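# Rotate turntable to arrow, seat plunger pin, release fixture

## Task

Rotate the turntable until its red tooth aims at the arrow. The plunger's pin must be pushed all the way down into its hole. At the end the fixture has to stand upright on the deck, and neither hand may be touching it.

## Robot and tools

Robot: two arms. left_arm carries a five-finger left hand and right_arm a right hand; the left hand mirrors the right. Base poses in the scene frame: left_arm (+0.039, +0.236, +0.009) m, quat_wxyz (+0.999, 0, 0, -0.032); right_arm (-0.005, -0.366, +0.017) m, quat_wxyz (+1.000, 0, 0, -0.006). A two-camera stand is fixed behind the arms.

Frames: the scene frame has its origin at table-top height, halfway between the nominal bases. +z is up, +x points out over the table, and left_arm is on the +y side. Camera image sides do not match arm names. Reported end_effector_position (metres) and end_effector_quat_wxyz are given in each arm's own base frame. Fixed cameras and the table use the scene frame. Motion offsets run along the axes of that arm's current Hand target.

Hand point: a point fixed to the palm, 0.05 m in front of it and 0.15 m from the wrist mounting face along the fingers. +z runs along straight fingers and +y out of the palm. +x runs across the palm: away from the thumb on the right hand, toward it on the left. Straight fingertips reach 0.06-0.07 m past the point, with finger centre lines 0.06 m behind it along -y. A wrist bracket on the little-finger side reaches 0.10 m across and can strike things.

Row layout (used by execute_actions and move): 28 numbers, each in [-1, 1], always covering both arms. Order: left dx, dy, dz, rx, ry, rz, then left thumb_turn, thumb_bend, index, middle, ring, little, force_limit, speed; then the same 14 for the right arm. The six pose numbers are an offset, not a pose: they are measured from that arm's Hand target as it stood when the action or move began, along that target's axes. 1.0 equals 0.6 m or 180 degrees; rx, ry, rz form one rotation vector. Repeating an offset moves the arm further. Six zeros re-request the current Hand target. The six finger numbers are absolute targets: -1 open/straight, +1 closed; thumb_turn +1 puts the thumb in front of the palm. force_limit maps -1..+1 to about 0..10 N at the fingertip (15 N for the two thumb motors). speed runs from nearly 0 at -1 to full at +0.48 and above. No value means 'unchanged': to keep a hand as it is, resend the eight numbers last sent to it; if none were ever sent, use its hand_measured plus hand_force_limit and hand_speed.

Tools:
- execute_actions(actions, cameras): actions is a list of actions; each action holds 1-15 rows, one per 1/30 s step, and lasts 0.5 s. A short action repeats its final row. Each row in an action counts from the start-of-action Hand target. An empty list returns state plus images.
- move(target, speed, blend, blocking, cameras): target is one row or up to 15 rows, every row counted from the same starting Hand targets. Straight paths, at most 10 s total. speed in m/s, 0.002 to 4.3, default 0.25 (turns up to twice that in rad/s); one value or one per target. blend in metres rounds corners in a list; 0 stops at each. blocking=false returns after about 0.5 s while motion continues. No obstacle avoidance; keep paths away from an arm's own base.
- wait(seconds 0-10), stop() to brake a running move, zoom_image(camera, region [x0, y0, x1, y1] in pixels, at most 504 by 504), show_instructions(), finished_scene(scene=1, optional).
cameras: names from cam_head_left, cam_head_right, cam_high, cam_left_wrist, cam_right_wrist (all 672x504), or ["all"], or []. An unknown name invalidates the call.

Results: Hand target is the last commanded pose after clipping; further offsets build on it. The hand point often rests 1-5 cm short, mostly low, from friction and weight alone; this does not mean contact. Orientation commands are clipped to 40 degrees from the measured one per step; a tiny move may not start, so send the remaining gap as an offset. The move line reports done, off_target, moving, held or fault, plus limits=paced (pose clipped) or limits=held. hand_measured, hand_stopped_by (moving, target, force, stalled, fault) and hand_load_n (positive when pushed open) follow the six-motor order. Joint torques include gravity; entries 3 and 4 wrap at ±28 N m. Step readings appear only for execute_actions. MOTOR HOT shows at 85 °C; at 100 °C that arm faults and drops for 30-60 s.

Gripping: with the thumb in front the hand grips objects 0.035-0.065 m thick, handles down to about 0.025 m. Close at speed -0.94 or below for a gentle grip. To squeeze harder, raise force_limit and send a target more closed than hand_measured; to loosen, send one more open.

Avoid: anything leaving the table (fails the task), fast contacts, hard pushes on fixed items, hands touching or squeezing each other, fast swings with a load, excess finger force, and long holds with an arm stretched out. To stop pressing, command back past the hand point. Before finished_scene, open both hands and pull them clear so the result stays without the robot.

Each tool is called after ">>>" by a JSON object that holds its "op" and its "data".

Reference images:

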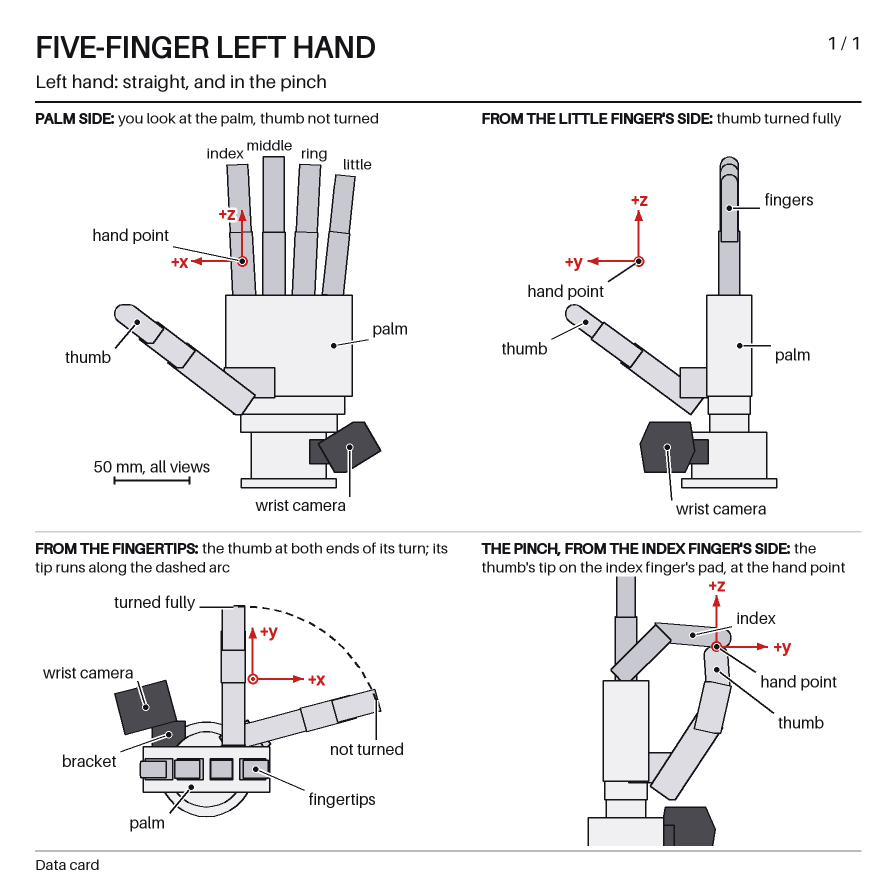

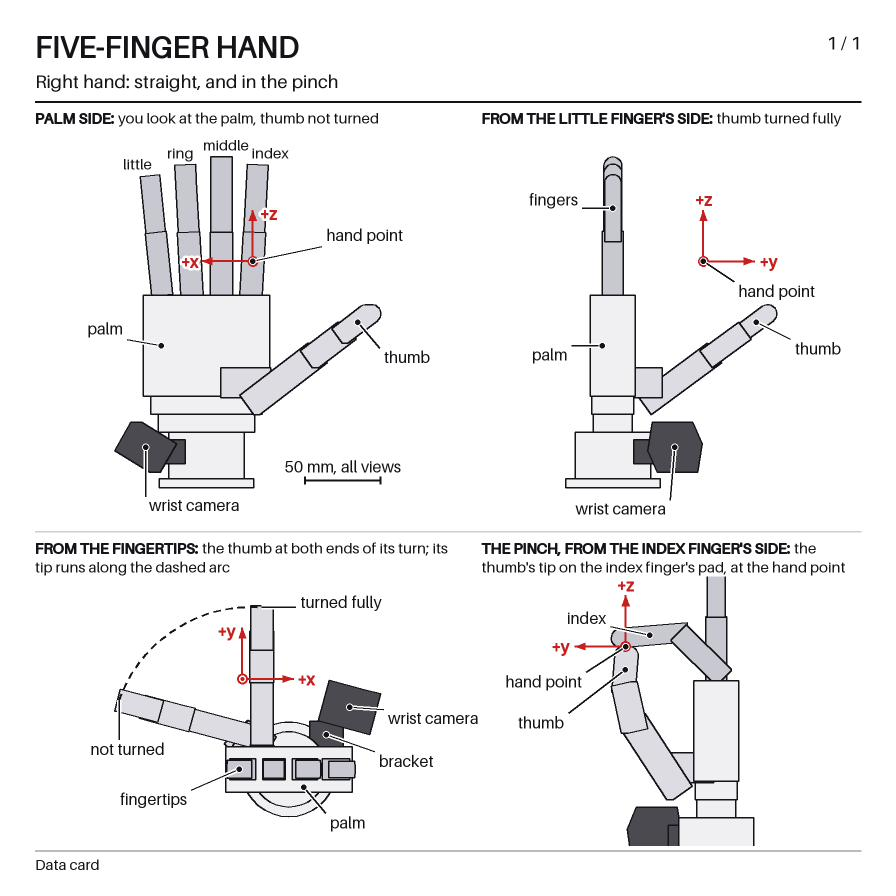

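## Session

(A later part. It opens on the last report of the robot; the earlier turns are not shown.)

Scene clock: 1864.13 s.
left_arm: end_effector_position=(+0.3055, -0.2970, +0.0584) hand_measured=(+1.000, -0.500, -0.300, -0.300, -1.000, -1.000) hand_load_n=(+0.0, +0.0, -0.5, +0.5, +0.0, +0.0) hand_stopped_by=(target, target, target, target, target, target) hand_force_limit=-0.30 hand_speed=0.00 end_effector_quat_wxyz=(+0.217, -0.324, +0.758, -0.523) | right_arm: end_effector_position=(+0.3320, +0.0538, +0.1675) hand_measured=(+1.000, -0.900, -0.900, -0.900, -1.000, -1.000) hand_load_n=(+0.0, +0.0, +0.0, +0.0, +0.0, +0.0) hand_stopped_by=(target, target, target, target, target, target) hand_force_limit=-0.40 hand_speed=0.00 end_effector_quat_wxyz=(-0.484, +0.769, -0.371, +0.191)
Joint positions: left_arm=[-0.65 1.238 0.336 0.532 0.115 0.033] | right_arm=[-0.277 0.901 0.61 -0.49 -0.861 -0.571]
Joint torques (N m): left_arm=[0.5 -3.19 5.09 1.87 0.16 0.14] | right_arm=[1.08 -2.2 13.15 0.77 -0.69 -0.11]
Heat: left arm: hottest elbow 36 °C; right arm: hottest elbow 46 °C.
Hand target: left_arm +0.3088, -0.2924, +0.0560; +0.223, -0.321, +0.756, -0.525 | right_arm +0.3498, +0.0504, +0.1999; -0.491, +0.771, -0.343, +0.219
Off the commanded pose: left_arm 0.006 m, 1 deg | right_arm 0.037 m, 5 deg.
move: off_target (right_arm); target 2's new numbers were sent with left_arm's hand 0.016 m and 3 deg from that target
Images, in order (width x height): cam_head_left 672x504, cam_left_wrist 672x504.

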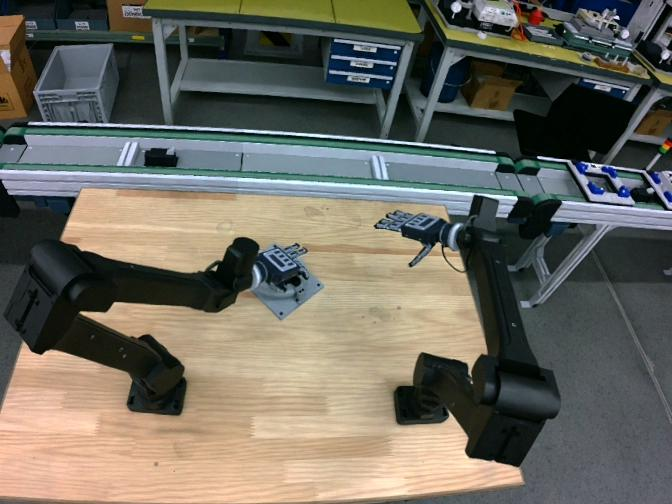

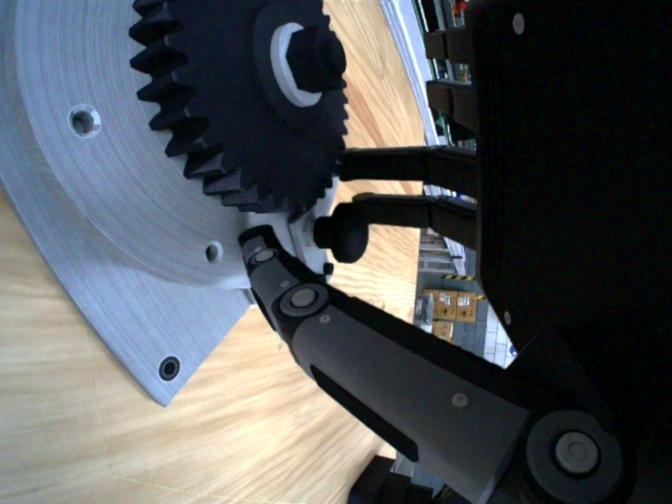

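>>> {"op": "move", "data": {"target": [[0.007,-0.02,-0.012,0,0,0,1,-0.5,-0.3,-0.3,-1,-1,-0.3,0,0,0,0,0,0,0,1,-0.9,-0.9,-0.9,-1,-1,-0.4,0],[0.007,0.01,-0.0038,0,0,0,1,-0.5,-0.3,-0.3,-1,-1,-0.3,0,0,0,0,0,0,0,1,-0.9,-0.9,-0.9,-1,-1,-0.4,0]], "speed": 0.06, "cameras": ["cam_left_wrist"]}}

>>> {"op": "zoom_image", "data": {"camera": "cam_left_wrist", "region": [200, 130, 400, 280]}}

Scene clock: 1880.37 s.
left_arm: end_effector_position=(+0.3055, -0.2941, +0.0629) hand_measured=(+1.000, -0.500, -0.300, -0.300, -1.000, -1.000) hand_load_n=(+0.0, +0.0, +0.0, -0.5, +0.0, +0.0) hand_stopped_by=(target, target, target, target, target, target) hand_force_limit=-0.30 hand_speed=0.00 end_effector_quat_wxyz=(+0.223, -0.322, +0.750, -0.533) | right_arm: end_effector_position=(+0.3320, +0.0538, +0.1675) hand_measured=(+1.000, -0.900, -0.900, -0.900, -1.000, -1.000) hand_load_n=(+0.0, +0.0, -0.5, +0.0, +0.0, +0.0) hand_stopped_by=(target, target, target, target, target, target) hand_force_limit=-0.40 hand_speed=0.00 end_effector_quat_wxyz=(-0.484, +0.769, -0.371, +0.191)
Joint positions: left_arm=[-0.643 1.226 0.319 0.565 0.12 0.033] | right_arm=[-0.277 0.901 0.61 -0.49 -0.861 -0.571]
Joint torques (N m): left_arm=[-0.56 -1.9 4.94 1.48 0 0.11] | right_arm=[1.03 -2.2 13.16 0.79 -0.69 -0.11]
Heat: left arm: hottest elbow 36 °C; right arm: hottest elbow 46 °C.
Hand target: left_arm +0.3029, -0.2924, +0.0512; +0.223, -0.321, +0.756, -0.525 | right_arm +0.3498, +0.0504, +0.1999; -0.491, +0.771, -0.343, +0.219
Off the commanded pose: left_arm 0.012 m, 1 deg | right_arm 0.037 m, 5 deg.
move: off_target (left_arm, right_arm)
Images, in order (width x height): cam_left_wrist 672x504.

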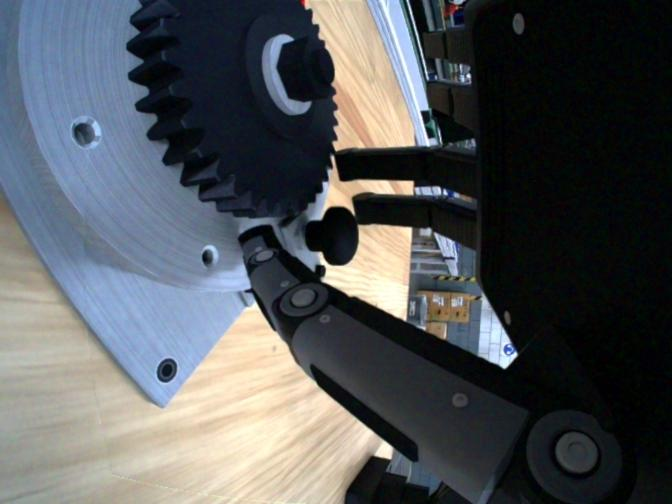

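Scaled by 2.520 from the camera's 672x504 image, which has a finer 960x720 frame.

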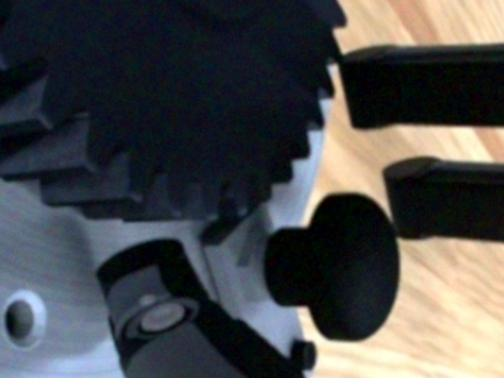

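>>> {"op": "move", "data": {"target": [[-0.0013,-0.045,-0.014,0,0,0,1,-0.5,-0.3,-0.3,-1,-1,-0.3,0,0,0,0,0,0,0,1,-0.9,-0.9,-0.9,-1,-1,-0.4,0],[-0.0013,-0.04,-0.012,0,0,0,1,-0.3,-0.4,-0.4,-1,-1,-0.3,0,0,0,0,0,0,0,1,-0.9,-0.9,-0.9,-1,-1,-0.4,0],[-0.0013,-0.0122,-0.002,0,0,0,1,-0.3,-0.4,-0.4,-1,-1,-0.3,0,0,0,0,0,0,0,1,-0.9,-0.9,-0.9,-1,-1,-0.4,0]], "speed": 0.06, "cameras": ["cam_left_wrist"]}}

>>> {"op": "zoom_image", "data": {"camera": "cam_left_wrist", "region": [200, 130, 400, 280]}}

Scene clock: 1914.07 s.
left_arm: end_effector_position=(+0.3002, -0.2912, +0.0557) hand_measured=(+1.000, -0.300, -0.400, -0.400, -1.000, -1.000) hand_load_n=(+0.0, +0.0, +0.0, +0.5, +0.0, +0.0) hand_stopped_by=(target, target, target, target, target, target) hand_force_limit=-0.30 hand_speed=0.00 end_effector_quat_wxyz=(+0.218, -0.327, +0.759, -0.518) | right_arm: end_effector_position=(+0.3320, +0.0538, +0.1675) hand_measured=(+1.000, -0.900, -0.900, -0.900, -1.000, -1.000) hand_load_n=(+0.0, +0.0, +0.0, +0.0, +0.0, +0.0) hand_stopped_by=(target, target, target, target, target, target) hand_force_limit=-0.40 hand_speed=0.00 end_effector_quat_wxyz=(-0.484, +0.769, -0.371, +0.191)
Joint positions: left_arm=[-0.65 1.219 0.319 0.52 0.108 0.033] | right_arm=[-0.277 0.901 0.61 -0.49 -0.861 -0.571]
Joint torques (N m): left_arm=[-0.38 -2.84 5.93 1.83 0.06 0.11] | right_arm=[1.08 -2.2 13.18 0.79 -0.69 -0.11]
Heat: left arm: hottest elbow 35 °C; right arm: hottest elbow 46 °C.
Hand target: left_arm +0.3044, -0.2929, +0.0585; +0.223, -0.321, +0.756, -0.525 | right_arm +0.3498, +0.0504, +0.1999; -0.491, +0.771, -0.343, +0.219
Off the commanded pose: left_arm 0.005 m, 1 deg | right_arm 0.037 m, 5 deg.
move: off_target (right_arm); target 2's new numbers were sent with left_arm's hand 0.015 m and 1 deg from that target
Images, in order (width x height): cam_left_wrist 672x504.

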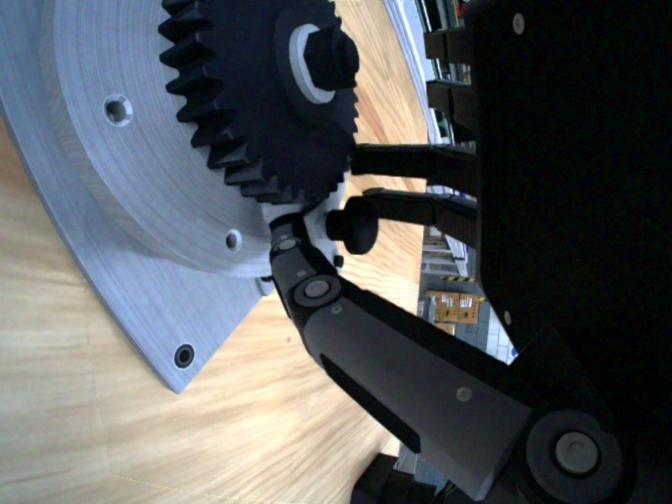

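Scaled by 2.520 from the camera's 672x504 image, which has a finer 960x720 frame.

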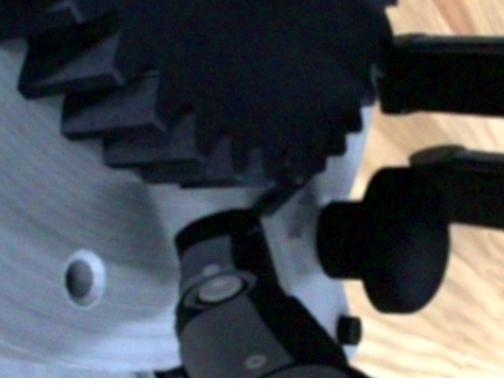

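>>> {"op": "move", "data": {"target": [[0.01,-0.02,-0.007,0,0,0,1,-0.3,-0.4,-0.4,-1,-1,-0.3,0,0,0,0,0,0,0,1,-0.9,-0.9,-0.9,-1,-1,-0.4,0],[0.0065,0.00,0.0,0,0,0,1,-0.3,-0.4,-0.4,-1,-1,-0.3,0,0,0,0,0,0,0,1,-0.9,-0.9,-0.9,-1,-1,-0.4,0]], "speed": 0.06, "cameras": ["cam_left_wrist"]}}

>>> {"op": "zoom_image", "data": {"camera": "cam_left_wrist", "region": [200, 130, 400, 280]}}

Scene clock: 1932.43 s.
left_arm: end_effector_position=(+0.2991, -0.2927, +0.0556) hand_measured=(+1.000, -0.300, -0.400, -0.400, -1.000, -1.000) hand_load_n=(+0.0, +0.5, +0.0, +0.5, +0.0, +0.0) hand_stopped_by=(target, target, target, target, target, target) hand_force_limit=-0.30 hand_speed=0.00 end_effector_quat_wxyz=(+0.221, -0.327, +0.760, -0.517) | right_arm: end_effector_position=(+0.3320, +0.0538, +0.1675) hand_measured=(+1.000, -0.900, -0.900, -0.900, -1.000, -1.000) hand_load_n=(+0.0, +0.0, +0.0, +0.0, +0.0, +0.0) hand_stopped_by=(target, target, target, target, target, target) hand_force_limit=-0.40 hand_speed=0.00 end_effector_quat_wxyz=(-0.484, +0.769, -0.371, +0.191)
Joint positions: left_arm=[-0.663 1.217 0.319 0.519 0.091 0.033] | right_arm=[-0.277 0.901 0.61 -0.49 -0.861 -0.571]
Joint torques (N m): left_arm=[-0.26 -2.84 5.82 1.85 0.16 0.06] | right_arm=[1.08 -2.2 13.18 0.79 -0.69 -0.1]
Heat: left arm: hottest elbow 35 °C; right arm: hottest elbow 47 °C.
Hand target: left_arm +0.3017, -0.2957, +0.0585; +0.223, -0.321, +0.756, -0.525 | right_arm +0.3498, +0.0504, +0.1999; -0.491, +0.771, -0.343, +0.219
Off the commanded pose: left_arm 0.005 m, 1 deg | right_arm 0.037 m, 5 deg.
move: off_target (right_arm)
Images, in order (width x height): cam_left_wrist 672x504.

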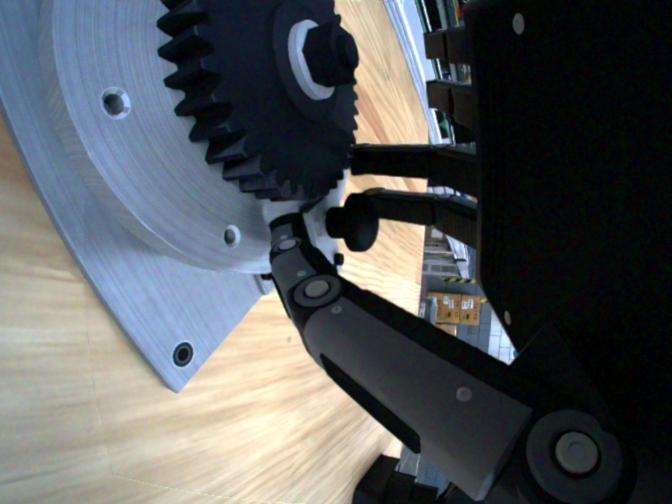

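Scaled by 2.520 from the camera's 672x504 image, which has a finer 960x720 frame.

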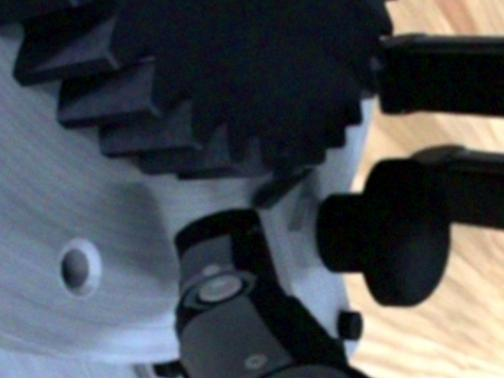

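>>> {"op": "move", "data": {"target": [0,0,0,0,0,0,1,0.3,0.4,0.4,-1,-1,-0.3,-0.93,0,0,0,0,0,0,1,-0.9,-0.9,-0.9,-1,-1,-0.4,0], "speed": 0.05, "cameras": ["cam_left_wrist"]}}

>>> {"op": "zoom_image", "data": {"camera": "cam_left_wrist", "region": [200, 130, 400, 280]}}

Scene clock: 1943.23 s.
left_arm: end_effector_position=(+0.3010, -0.2958, +0.0608) hand_measured=(+1.000, +0.198, -0.146, -0.298, -1.000, -1.000) hand_load_n=(+0.0, +0.0, +4.0, +2.0, +0.0, +0.0) hand_stopped_by=(target, moving, force, force, target, target) hand_force_limit=-0.30 hand_speed=-0.93 end_effector_quat_wxyz=(+0.224, -0.323, +0.755, -0.525) | right_arm: end_effector_position=(+0.3320, +0.0538, +0.1675) hand_measured=(+1.000, -0.900, -0.900, -0.900, -1.000, -1.000) hand_load_n=(+0.0, +0.0, +0.0, +0.0, +0.0, +0.0) hand_stopped_by=(target, target, target, target, target, target) hand_force_limit=-0.40 hand_speed=0.00 end_effector_quat_wxyz=(-0.484, +0.769, -0.371, +0.191)
Joint positions: left_arm=[-0.666 1.217 0.319 0.542 0.091 0.033] | right_arm=[-0.277 0.901 0.61 -0.49 -0.861 -0.571]
Joint torques (N m): left_arm=[-0.21 -3.02 5.83 1.05 0.16 0.07] | right_arm=[1.08 -2.2 13.16 0.79 -0.69 -0.1]
Heat: left arm: hottest elbow 35 °C; right arm: hottest elbow 47 °C.
Hand target: left_arm +0.3017, -0.2957, +0.0585; +0.223, -0.321, +0.756, -0.525 | right_arm +0.3498, +0.0504, +0.1999; -0.491, +0.771, -0.343, +0.219
Off the commanded pose: left_arm 0.002 m, 0 deg | right_arm 0.037 m, 5 deg.
move: moving (left_arm; no rest 5 s after the path's end), off_target (right_arm)
Images, in order (width x height): cam_left_wrist 672x504.

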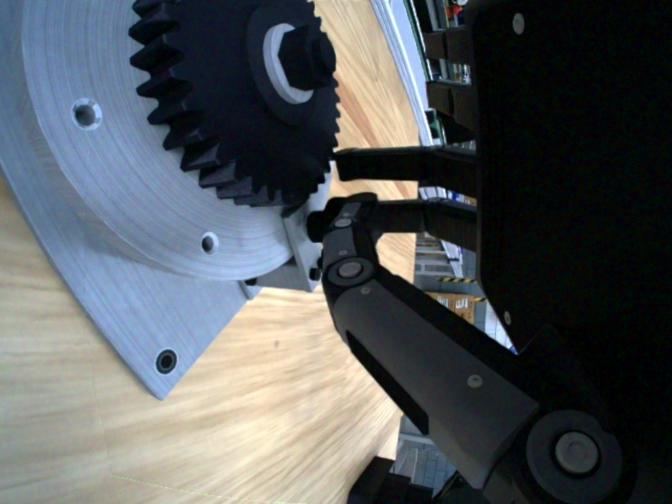

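Scaled by 2.520 from the camera's 672x504 image, which has a finer 960x720 frame.

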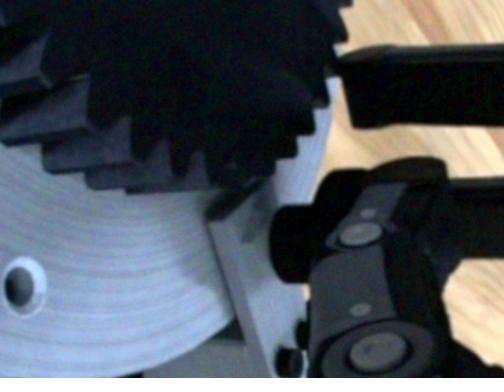

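>>> {"op": "move", "data": {"target": [[0.003,-0.03,-0.011,0,0,0,1,0.3,0.4,0.4,-1,-1,-0.3,-0.93,0,0,0,0,0,0,1,-0.9,-0.9,-0.9,-1,-1,-0.4,0],[0.003,-0.03,-0.0113,-0.011,0,0,1,-0.3,-0.4,-0.4,-1,-1,-0.3,0,0,0,0,0,0,0,1,-0.9,-0.9,-0.9,-1,-1,-0.4,0],[0.0,-0.0034,-0.0013,-0.011,0,0,1,-0.3,-0.4,-0.4,-1,-1,-0.3,0,0,0,0,0,0,0,1,-0.9,-0.9,-0.9,-1,-1,-0.4,0]], "speed": 0.06, "cameras": ["cam_left_wrist"]}}

>>> {"op": "zoom_image", "data": {"camera": "cam_left_wrist", "region": [200, 130, 400, 280]}}

Scene clock: 2000.17 s.
left_arm: end_effector_position=(+0.2985, -0.2939, +0.0580) hand_measured=(+1.000, -0.300, -0.400, -0.400, -1.000, -1.000) hand_load_n=(+0.0, +0.0, +0.0, +0.0, +0.0, +0.0) hand_stopped_by=(target, target, target, target, target, target) hand_force_limit=-0.30 hand_speed=0.00 end_effector_quat_wxyz=(+0.213, -0.331, +0.769, -0.503) | right_arm: end_effector_position=(+0.3320, +0.0538, +0.1675) hand_measured=(+1.000, -0.900, -0.900, -0.900, -1.000, -1.000) hand_load_n=(+0.0, +0.5, +0.0, +0.0, +0.0, +0.0) hand_stopped_by=(target, target, target, target, target, target) hand_force_limit=-0.40 hand_speed=0.00 end_effector_quat_wxyz=(-0.484, +0.769, -0.371, +0.191)
Joint positions: left_arm=[-0.667 1.196 0.347 0.433 0.088 0.033] | right_arm=[-0.277 0.901 0.61 -0.49 -0.861 -0.571]
Joint torques (N m): left_arm=[-0.38 -3.02 5.9 1.96 0.16 0.09] | right_arm=[1.08 -2.14 13.16 0.8 -0.69 -0.1]
Heat: left arm: hottest elbow 35 °C; right arm: hottest elbow 47 °C.
Hand target: left_arm +0.3017, -0.2957, +0.0607; +0.218, -0.325, +0.765, -0.512 | right_arm +0.3498, +0.0504, +0.1999; -0.491, +0.771, -0.343, +0.219
Off the commanded pose: left_arm 0.005 m, 1 deg | right_arm 0.037 m, 5 deg.
move: off_target (right_arm)
Images, in order (width x height): cam_left_wrist 672x504.

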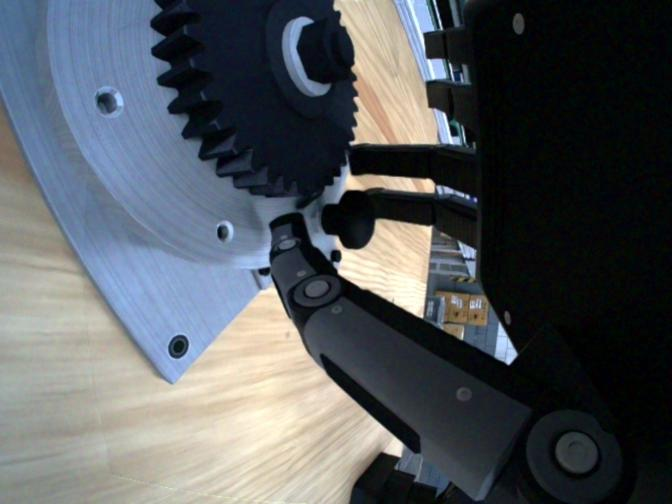

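Scaled by 2.520 from the camera's 672x504 image, which has a finer 960x720 frame.

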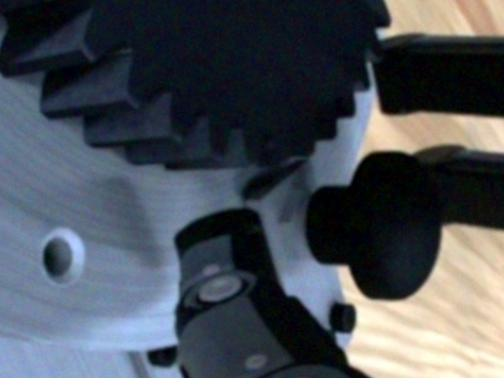

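>>> {"op": "move", "data": {"target": [0,0,0,0,0,0,1,0.3,0.4,0.4,-1,-1,-0.3,-0.93,0,0,0,0,0,0,1,-0.9,-0.9,-0.9,-1,-1,-0.4,0], "speed": 0.05, "cameras": ["cam_left_wrist"]}}

>>> {"op": "zoom_image", "data": {"camera": "cam_left_wrist", "region": [200, 130, 400, 280]}}

Scene clock: 2012.20 s.
left_arm: end_effector_position=(+0.3025, -0.2978, +0.0658) hand_measured=(+1.000, +0.198, -0.100, -0.152, -1.000, -1.000) hand_load_n=(+0.0, +0.0, +4.0, +1.5, +0.0, +0.0) hand_stopped_by=(target, moving, force, force, target, target) hand_force_limit=-0.30 hand_speed=-0.93 end_effector_quat_wxyz=(+0.219, -0.326, +0.761, -0.517) | right_arm: end_effector_position=(+0.3320, +0.0538, +0.1675) hand_measured=(+1.000, -0.900, -0.900, -0.900, -1.000, -1.000) hand_load_n=(+0.0, +0.0, +0.0, +0.0, +0.0, +0.0) hand_stopped_by=(target, target, target, target, target, target) hand_force_limit=-0.40 hand_speed=0.00 end_effector_quat_wxyz=(-0.484, +0.769, -0.371, +0.191)
Joint positions: left_arm=[-0.667 1.196 0.347 0.468 0.091 0.033] | right_arm=[-0.277 0.901 0.61 -0.49 -0.861 -0.571]
Joint torques (N m): left_arm=[-0.32 -3.19 5.91 0.69 0.13 0.09] | right_arm=[1.03 -2.14 13.16 0.77 -0.69 -0.1]
Heat: left arm: hottest elbow 35 °C; right arm: hottest elbow 47 °C.
Hand target: left_arm +0.3017, -0.2957, +0.0607; +0.218, -0.325, +0.765, -0.512 | right_arm +0.3498, +0.0504, +0.1999; -0.491, +0.771, -0.343, +0.219
Off the commanded pose: left_arm 0.006 m, 1 deg | right_arm 0.037 m, 5 deg.
move: moving (left_arm; no rest 5 s after the path's end), off_target (right_arm)
Images, in order (width x height): cam_left_wrist 672x504.

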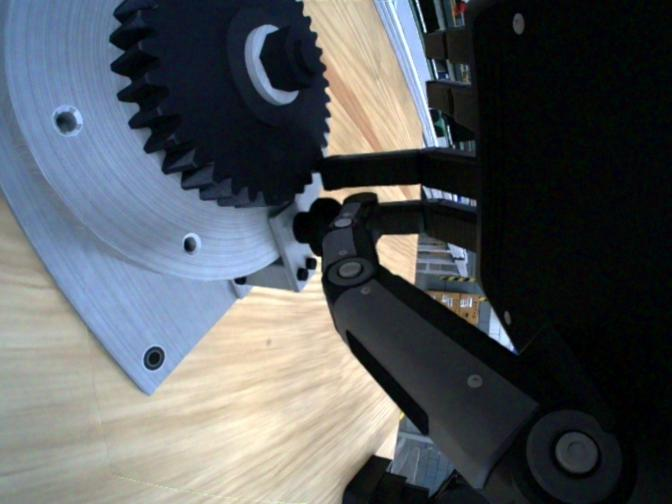

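Scaled by 2.520 from the camera's 672x504 image, which has a finer 960x720 frame.

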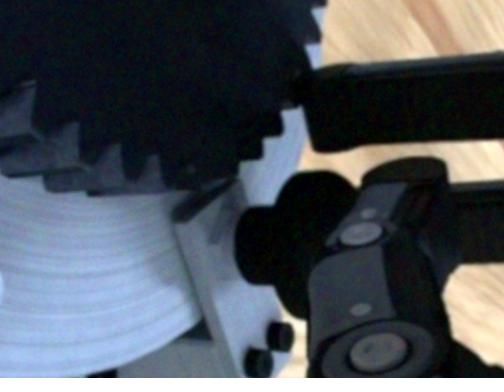

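>>> {"op": "move", "data": {"target": [[0.0,-0.03,-0.011,0,0,0,1,0.3,0.4,0.4,-1,-1,-0.3,-0.93,0,0,0,0,0,0,1,-0.9,-0.9,-0.9,-1,-1,-0.4,0],[0.0,-0.03,-0.0113,0,0,0,1,-0.3,-0.4,-0.4,-1,-1,-0.3,0,0,0,0,0,0,0,1,-0.9,-0.9,-0.9,-1,-1,-0.4,0],[0.0,0,0,0,0,0,1,-0.3,-0.4,-0.4,-1,-1,-0.3,0,0,0,0,0,0,0,1,-0.9,-0.9,-0.9,-1,-1,-0.4,0],[0.0,0,0,0,0,0,1,-0.3,0.4,0.4,-1,-1,-0.6,-0.93,0,0,0,0,0,0,1,-0.9,-0.9,-0.9,-1,-1,-0.4,0]], "speed": 0.08, "cameras": ["cam_left_wrist"]}}

>>> {"op": "zoom_image", "data": {"camera": "cam_left_wrist", "region": [200, 130, 400, 280]}}

Scene clock: 2029.30 s.
left_arm: end_effector_position=(+0.3003, -0.2954, +0.0604) hand_measured=(+1.000, -0.300, -0.172, -0.348, -1.000, -1.000) hand_load_n=(+0.0, +0.0, +3.0, +1.0, +0.0, +0.0) hand_stopped_by=(target, target, force, force, target, target) hand_force_limit=-0.60 hand_speed=-0.93 end_effector_quat_wxyz=(+0.216, -0.330, +0.767, -0.507) | right_arm: end_effector_position=(+0.3320, +0.0538, +0.1675) hand_measured=(+1.000, -0.900, -0.900, -0.900, -1.000, -1.000) hand_load_n=(+0.0, +0.0, +0.0, +0.0, +0.0, +0.0) hand_stopped_by=(target, target, target, target, target, target) hand_force_limit=-0.40 hand_speed=0.00 end_effector_quat_wxyz=(-0.484, +0.769, -0.371, +0.191)
Joint positions: left_arm=[-0.667 1.197 0.348 0.443 0.088 0.033] | right_arm=[-0.277 0.901 0.61 -0.49 -0.861 -0.571]
Joint torques (N m): left_arm=[-0.32 -3.25 5.79 1.59 0.13 0.09] | right_arm=[1.08 -2.14 13.16 0.79 -0.69 -0.1]
Heat: left arm: hottest elbow 35 °C; right arm: hottest elbow 47 °C.
Hand target: left_arm +0.3017, -0.2957, +0.0607; +0.218, -0.325, +0.765, -0.512 | right_arm +0.3498, +0.0504, +0.1999; -0.491, +0.771, -0.343, +0.219
Off the commanded pose: left_arm 0.001 m, 1 deg | right_arm 0.037 m, 5 deg.
move: off_target (right_arm)
Images, in order (width x height): cam_left_wrist 672x504.

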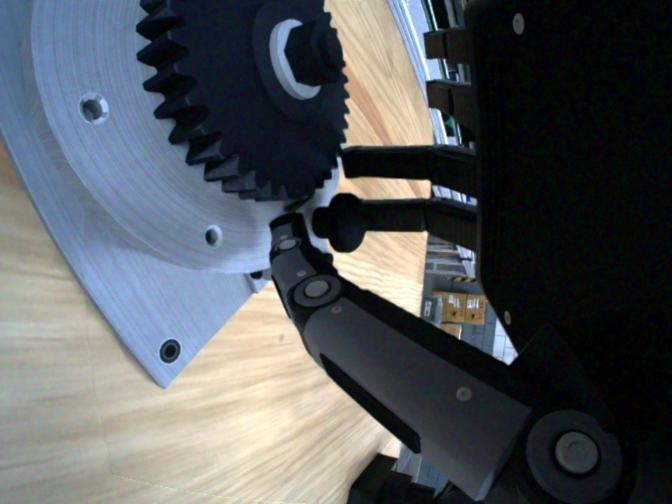

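Scaled by 2.520 from the camera's 672x504 image, which has a finer 960x720 frame.

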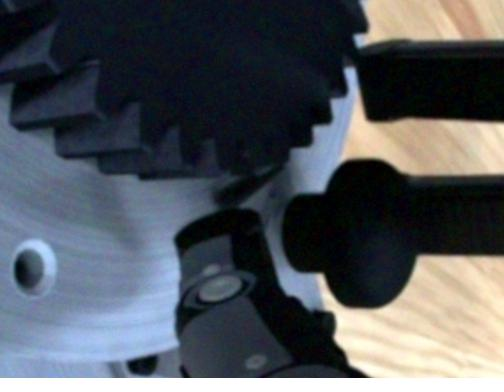

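>>> {"op": "move", "data": {"target": [[0.0,-0.03,-0.011,0,0,0,1,-0.3,-0.4,-0.4,-1,-1,-0.3,-0.3,0,0,0,0,0,0,1,-0.9,-0.9,-0.9,-1,-1,-0.4,0],[-0.02,-0.03,-0.0113,0,0,0,0.84,-0.3,-0.4,-1,-1,-1,-0.3,0,0,0,0,0,0,0,1,-0.9,-0.9,-0.9,-1,-1,-0.4,0]], "speed": 0.08, "cameras": ["cam_left_wrist"]}}

>>> {"op": "zoom_image", "data": {"camera": "cam_left_wrist", "region": [200, 130, 400, 280]}}

Scene clock: 2072.47 s.
left_arm: end_effector_position=(+0.2991, -0.2850, +0.0650) hand_measured=(+0.840, -0.300, -0.400, -1.000, -1.000, -1.000) hand_load_n=(+0.0, +0.0, +0.0, +0.0, +0.0, +0.0) hand_stopped_by=(target, target, target, target, target, target) hand_force_limit=-0.30 hand_speed=0.00 end_effector_quat_wxyz=(+0.206, -0.335, +0.769, -0.504) | right_arm: end_effector_position=(+0.3320, +0.0538, +0.1675) hand_measured=(+1.000, -0.900, -0.900, -0.900, -1.000, -1.000) hand_load_n=(+0.0, +0.0, +0.0, +0.0, +0.0, +0.0) hand_stopped_by=(target, target, target, target, target, target) hand_force_limit=-0.40 hand_speed=0.00 end_effector_quat_wxyz=(-0.484, +0.769, -0.371, +0.191)
Joint positions: left_arm=[-0.63 1.153 0.348 0.38 0.129 0.036] | right_arm=[-0.277 0.901 0.61 -0.49 -0.861 -0.571]
Joint torques (N m): left_arm=[0.21 -4.31 8.29 0.44 0.15 0.21] | right_arm=[1.08 -2.2 13.16 0.8 -0.69 -0.1]
Heat: left arm: hottest elbow 34 °C; right arm: hottest elbow 48 °C.
Hand target: left_arm +0.3105, -0.2875, +0.0799; +0.218, -0.325, +0.765, -0.512 | right_arm +0.3498, +0.0504, +0.1999; -0.491, +0.771, -0.343, +0.219
Off the commanded pose: left_arm 0.019 m, 2 deg | right_arm 0.037 m, 5 deg.
move: off_target (left_arm, right_arm); target 2's new numbers were sent with left_arm's hand 0.019 m and 2 deg from that target
Images, in order (width x height): cam_left_wrist 672x504.

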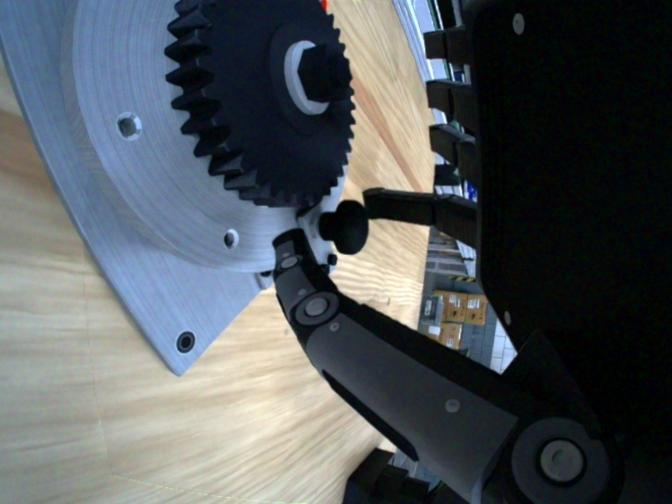

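Scaled by 2.520 from the camera's 672x504 image, which has a finer 960x720 frame.

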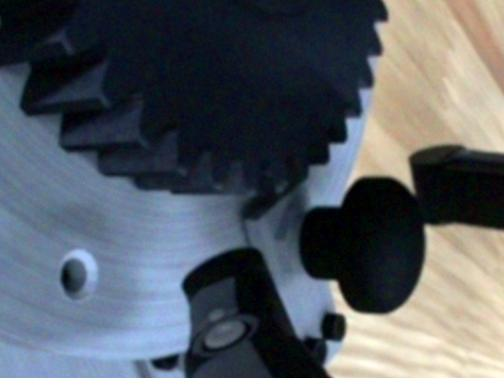

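>>> {"op": "move", "data": {"target": [[0,0,0,0,0,0,0.68,-0.3,-0.4,-1,-1,-1,-0.3,0,0,0,0,0,0,0,1,-0.9,-0.9,-0.9,-1,-1,-0.4,0],[0.0008,0.03,0.0133,0,0,0,0.68,-0.3,-0.4,-1,-1,-1,-0.3,0,0,0,0,0,0,0,1,-0.9,-0.9,-0.9,-1,-1,-0.4,0]], "speed": 0.06, "cameras": ["cam_left_wrist","cam_head_left"]}}

>>> {"op": "zoom_image", "data": {"camera": "cam_left_wrist", "region": [200, 130, 400, 280]}}

Scene clock: 2105.13 s.
left_arm: end_effector_position=(+0.3031, -0.2879, +0.0549) hand_measured=(+0.680, -0.300, -0.400, -1.000, -1.000, -1.000) hand_load_n=(+0.0, +0.0, +0.0, +0.0, +0.0, +0.0) hand_stopped_by=(target, target, target, target, target, target) hand_force_limit=-0.30 hand_speed=0.00 end_effector_quat_wxyz=(+0.206, -0.335, +0.770, -0.503) | right_arm: end_effector_position=(+0.3320, +0.0538, +0.1675) hand_measured=(+1.000, -0.900, -0.900, -0.900, -1.000, -1.000) hand_load_n=(+0.0, +0.0, +0.0, +0.0, -0.5, +0.0) hand_stopped_by=(target, target, target, target, target, target) hand_force_limit=-0.40 hand_speed=0.00 end_effector_quat_wxyz=(-0.484, +0.769, -0.371, +0.191)
Joint positions: left_arm=[-0.63 1.208 0.348 0.434 0.129 0.036] | right_arm=[-0.277 0.901 0.61 -0.49 -0.861 -0.571]
Joint torques (N m): left_arm=[0.03 -3.31 6.17 1.99 0.08 0.2] | right_arm=[1.08 -2.2 13.16 0.77 -0.69 -0.1]
Heat: left arm: hottest elbow 35 °C; right arm: hottest elbow 48 °C.
Hand target: left_arm +0.3105, -0.2882, +0.0602; +0.218, -0.325, +0.765, -0.512 | right_arm +0.3498, +0.0504, +0.1999; -0.491, +0.771, -0.343, +0.219
Off the commanded pose: left_arm 0.009 m, 2 deg | right_arm 0.037 m, 5 deg.
move: off_target (right_arm)
Images, in order (width x height): cam_head_left 672x504, cam_left_wrist 672x504.

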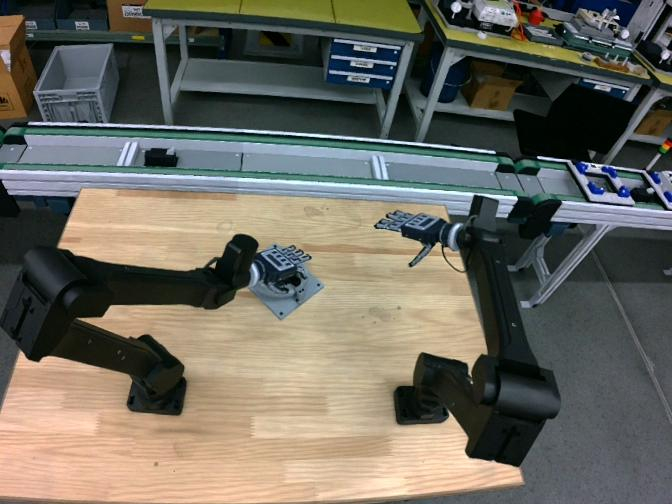

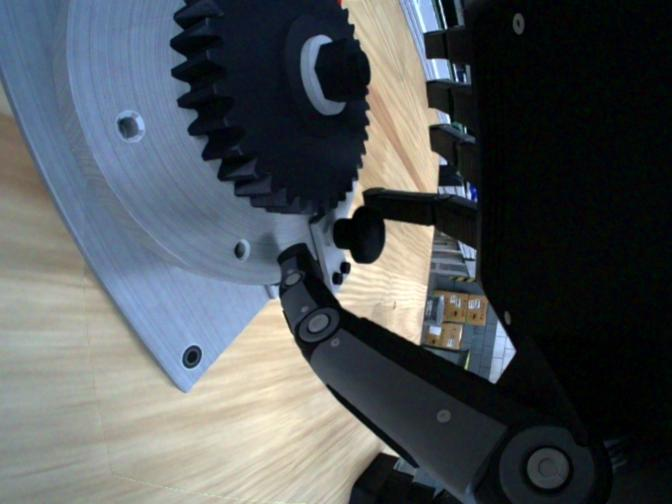

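Scaled by 2.520 from the camera's 672x504 image, which has a finer 960x720 frame.

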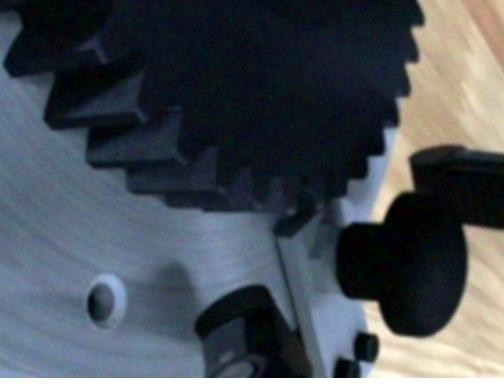

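>>> {"op": "move", "data": {"target": [[-0.012,-0.03,-0.012,0,0,0,0.68,-0.3,-0.4,-1,-1,-1,-0.3,0,0,0,0,0,0,0,1,-0.9,-0.9,-0.9,-1,-1,-0.4,0],[-0.007,-0.0035,-0.0017,0,0,0,0.68,-0.3,-0.4,-1,-1,-1,-0.3,0,0,0,0,0,0,0,1,-0.9,-0.9,-0.9,-1,-1,-0.4,0]], "speed": 0.06, "cameras": ["cam_left_wrist"]}}

>>> {"op": "zoom_image", "data": {"camera": "cam_left_wrist", "region": [220, 150, 420, 300]}}

Scene clock: 2124.83 s.
left_arm: end_effector_position=(+0.3057, -0.2821, +0.0549) hand_measured=(+0.680, -0.300, -0.400, -1.000, -1.000, -1.000) hand_load_n=(+0.0, +0.0, +0.0, -0.5, +0.0, +0.0) hand_stopped_by=(target, target, target, target, target, target) hand_force_limit=-0.30 hand_speed=0.00 end_effector_quat_wxyz=(+0.205, -0.337, +0.770, -0.501) | right_arm: end_effector_position=(+0.3320, +0.0538, +0.1675) hand_measured=(+1.000, -0.900, -0.900, -0.900, -1.000, -1.000) hand_load_n=(+0.0, +0.0, +0.0, +0.0, +0.0, +0.0) hand_stopped_by=(target, target, target, target, target, target) hand_force_limit=-0.40 hand_speed=0.00 end_effector_quat_wxyz=(-0.484, +0.769, -0.371, +0.191)
Joint positions: left_arm=[-0.609 1.202 0.348 0.422 0.146 0.044] | right_arm=[-0.277 0.901 0.61 -0.49 -0.861 -0.571]
Joint torques (N m): left_arm=[-0.32 -3.37 6.52 1.99 -0.02 0.18] | right_arm=[1.03 -2.14 13.16 0.77 -0.69 -0.1]
Heat: left arm: hottest elbow 35 °C; right arm: hottest elbow 48 °C.
Hand target: left_arm +0.3133, -0.2850, +0.0625; +0.218, -0.325, +0.765, -0.512 | right_arm +0.3498, +0.0504, +0.1999; -0.491, +0.771, -0.343, +0.219
Off the commanded pose: left_arm 0.011 m, 2 deg | right_arm 0.037 m, 5 deg.
move: off_target (left_arm, right_arm)
Images, in order (width x height): cam_left_wrist 672x504.

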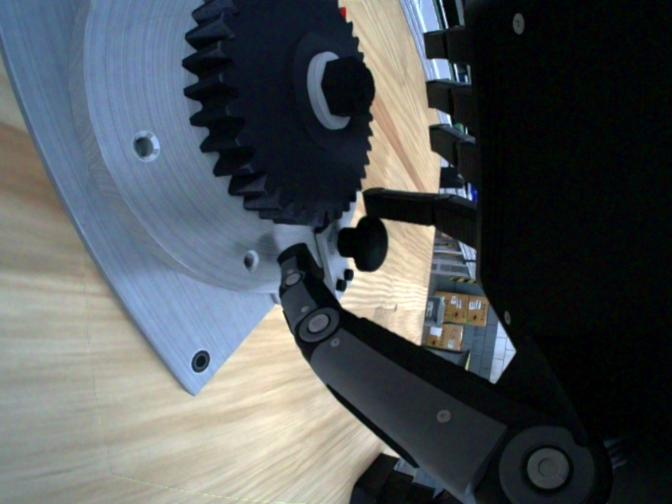

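Scaled by 2.520 from the camera's 672x504 image, which has a finer 960x720 frame.

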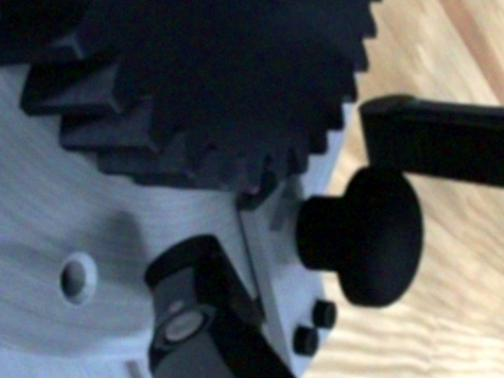

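>>> {"op": "move", "data": {"target": [[0,-0.03,-0.012,0,0,0,0.68,-0.3,-0.4,-1,-1,-1,-0.3,0,0,0,0,0,0,0,1,-0.9,-0.9,-0.9,-1,-1,-0.4,0],[0,-0.004,-0.0017,0,0,0,0.68,-0.3,-0.4,-1,-1,-1,-0.3,0,0,0,0,0,0,0,1,-0.9,-0.9,-0.9,-1,-1,-0.4,0]], "speed": 0.06, "cameras": ["cam_left_wrist"]}}

>>> {"op": "zoom_image", "data": {"camera": "cam_left_wrist", "region": [220, 150, 420, 300]}}

Scene clock: 2139.27 s.
left_arm: end_effector_position=(+0.3039, -0.2817, +0.0555) hand_measured=(+0.680, -0.300, -0.400, -1.000, -1.000, -1.000) hand_load_n=(+0.0, +0.0, +0.0, +0.0, +0.0, +0.0) hand_stopped_by=(target, target, target, target, target, target) hand_force_limit=-0.30 hand_speed=0.00 end_effector_quat_wxyz=(+0.204, -0.337, +0.772, -0.499) | right_arm: end_effector_position=(+0.3320, +0.0538, +0.1675) hand_measured=(+1.000, -0.900, -0.900, -0.900, -1.000, -1.000) hand_load_n=(+0.0, +0.0, +0.0, +0.0, +0.0, +0.0) hand_stopped_by=(target, target, target, target, target, target) hand_force_limit=-0.40 hand_speed=0.00 end_effector_quat_wxyz=(-0.484, +0.769, -0.371, +0.191)
Joint positions: left_arm=[-0.61 1.192 0.348 0.408 0.146 0.044] | right_arm=[-0.277 0.901 0.61 -0.49 -0.861 -0.571]
Joint torques (N m): left_arm=[-0.44 -3.31 6.8 1.96 -0.02 0.18] | right_arm=[1.08 -2.2 13.15 0.77 -0.69 -0.1]
Heat: left arm: hottest elbow 35 °C; right arm: hottest elbow 48 °C.
Hand target: left_arm +0.3133, -0.2850, +0.0651; +0.218, -0.325, +0.765, -0.512 | right_arm +0.3498, +0.0504, +0.1999; -0.491, +0.771, -0.343, +0.219
Off the commanded pose: left_arm 0.014 m, 3 deg | right_arm 0.037 m, 5 deg.
move: off_target (left_arm, right_arm)
Images, in order (width x height): cam_left_wrist 672x504.

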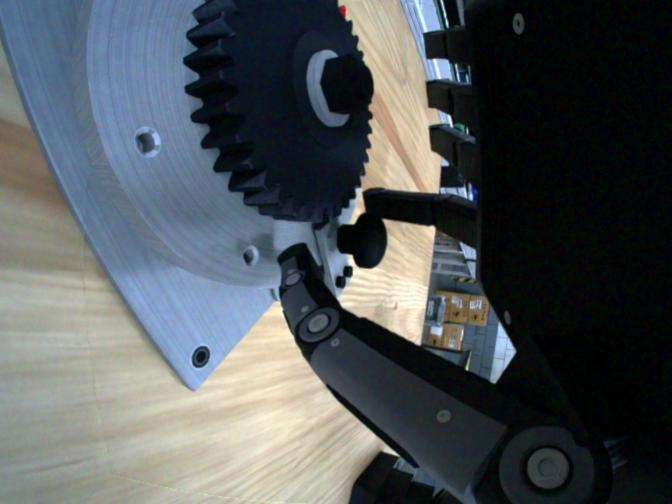

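Scaled by 2.520 from the camera's 672x504 image, which has a finer 960x720 frame.

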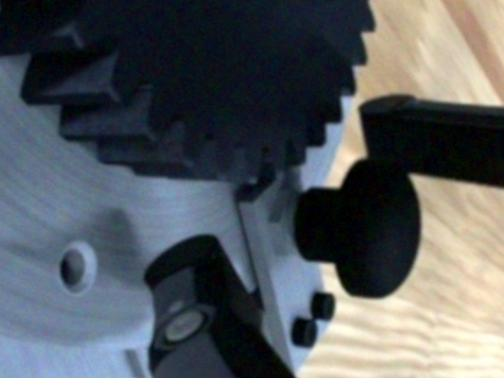

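>>> {"op": "move", "data": {"target": [0,-0.005,-0.002,0,0,0,0.68,-0.3,0.4,-1,-1,-1,-0.6,-0.93,0,0,0,0,0,0,1,-0.9,-0.9,-0.9,-1,-1,-0.4,0], "speed": 0.06, "cameras": ["cam_left_wrist"]}}

>>> {"op": "zoom_image", "data": {"camera": "cam_left_wrist", "region": [220, 150, 420, 300]}}

Scene clock: 2147.20 s.
left_arm: end_effector_position=(+0.3039, -0.2817, +0.0555) hand_measured=(+0.680, -0.300, -0.296, -1.000, -1.000, -1.000) hand_load_n=(+0.0, +0.0, +2.0, +0.0, +0.0, +0.0) hand_stopped_by=(target, target, force, target, target, target) hand_force_limit=-0.60 hand_speed=-0.93 end_effector_quat_wxyz=(+0.204, -0.337, +0.772, -0.499) | right_arm: end_effector_position=(+0.3320, +0.0538, +0.1675) hand_measured=(+1.000, -0.900, -0.900, -0.900, -1.000, -1.000) hand_load_n=(+0.0, +0.0, -0.5, +0.0, +0.0, +0.0) hand_stopped_by=(target, target, target, target, target, target) hand_force_limit=-0.40 hand_speed=0.00 end_effector_quat_wxyz=(-0.484, +0.769, -0.371, +0.191)
Joint positions: left_arm=[-0.61 1.192 0.348 0.408 0.146 0.044] | right_arm=[-0.277 0.901 0.61 -0.49 -0.861 -0.571]
Joint torques (N m): left_arm=[-0.44 -4.13 7.09 1.4 -0.01 0.18] | right_arm=[1.08 -2.2 13.16 0.79 -0.69 -0.1]
Heat: left arm: hottest elbow 35 °C; right arm: hottest elbow 48 °C.
Hand target: left_arm +0.3133, -0.2850, +0.0684; +0.218, -0.325, +0.765, -0.512 | right_arm +0.3498, +0.0504, +0.1999; -0.491, +0.771, -0.343, +0.219
Off the commanded pose: left_arm 0.016 m, 3 deg | right_arm 0.037 m, 5 deg.
move: off_target (left_arm, right_arm)
Images, in order (width x height): cam_left_wrist 672x504.

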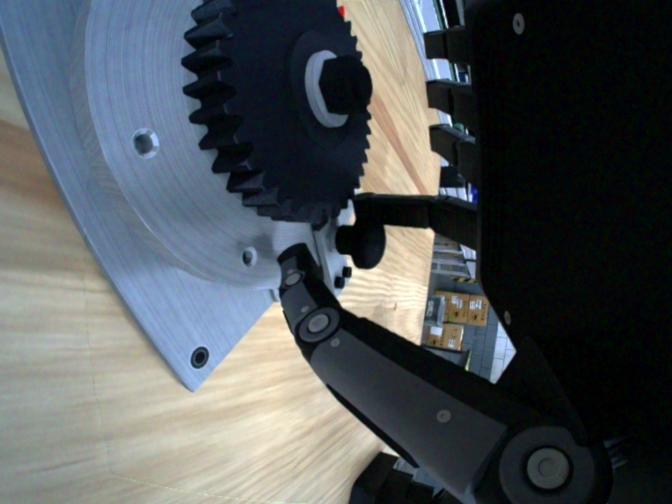

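Scaled by 2.520 from the camera's 672x504 image, which has a finer 960x720 frame.

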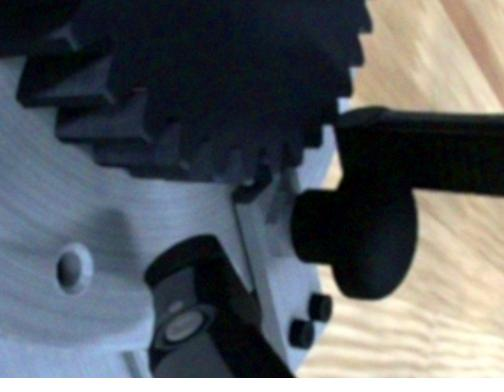

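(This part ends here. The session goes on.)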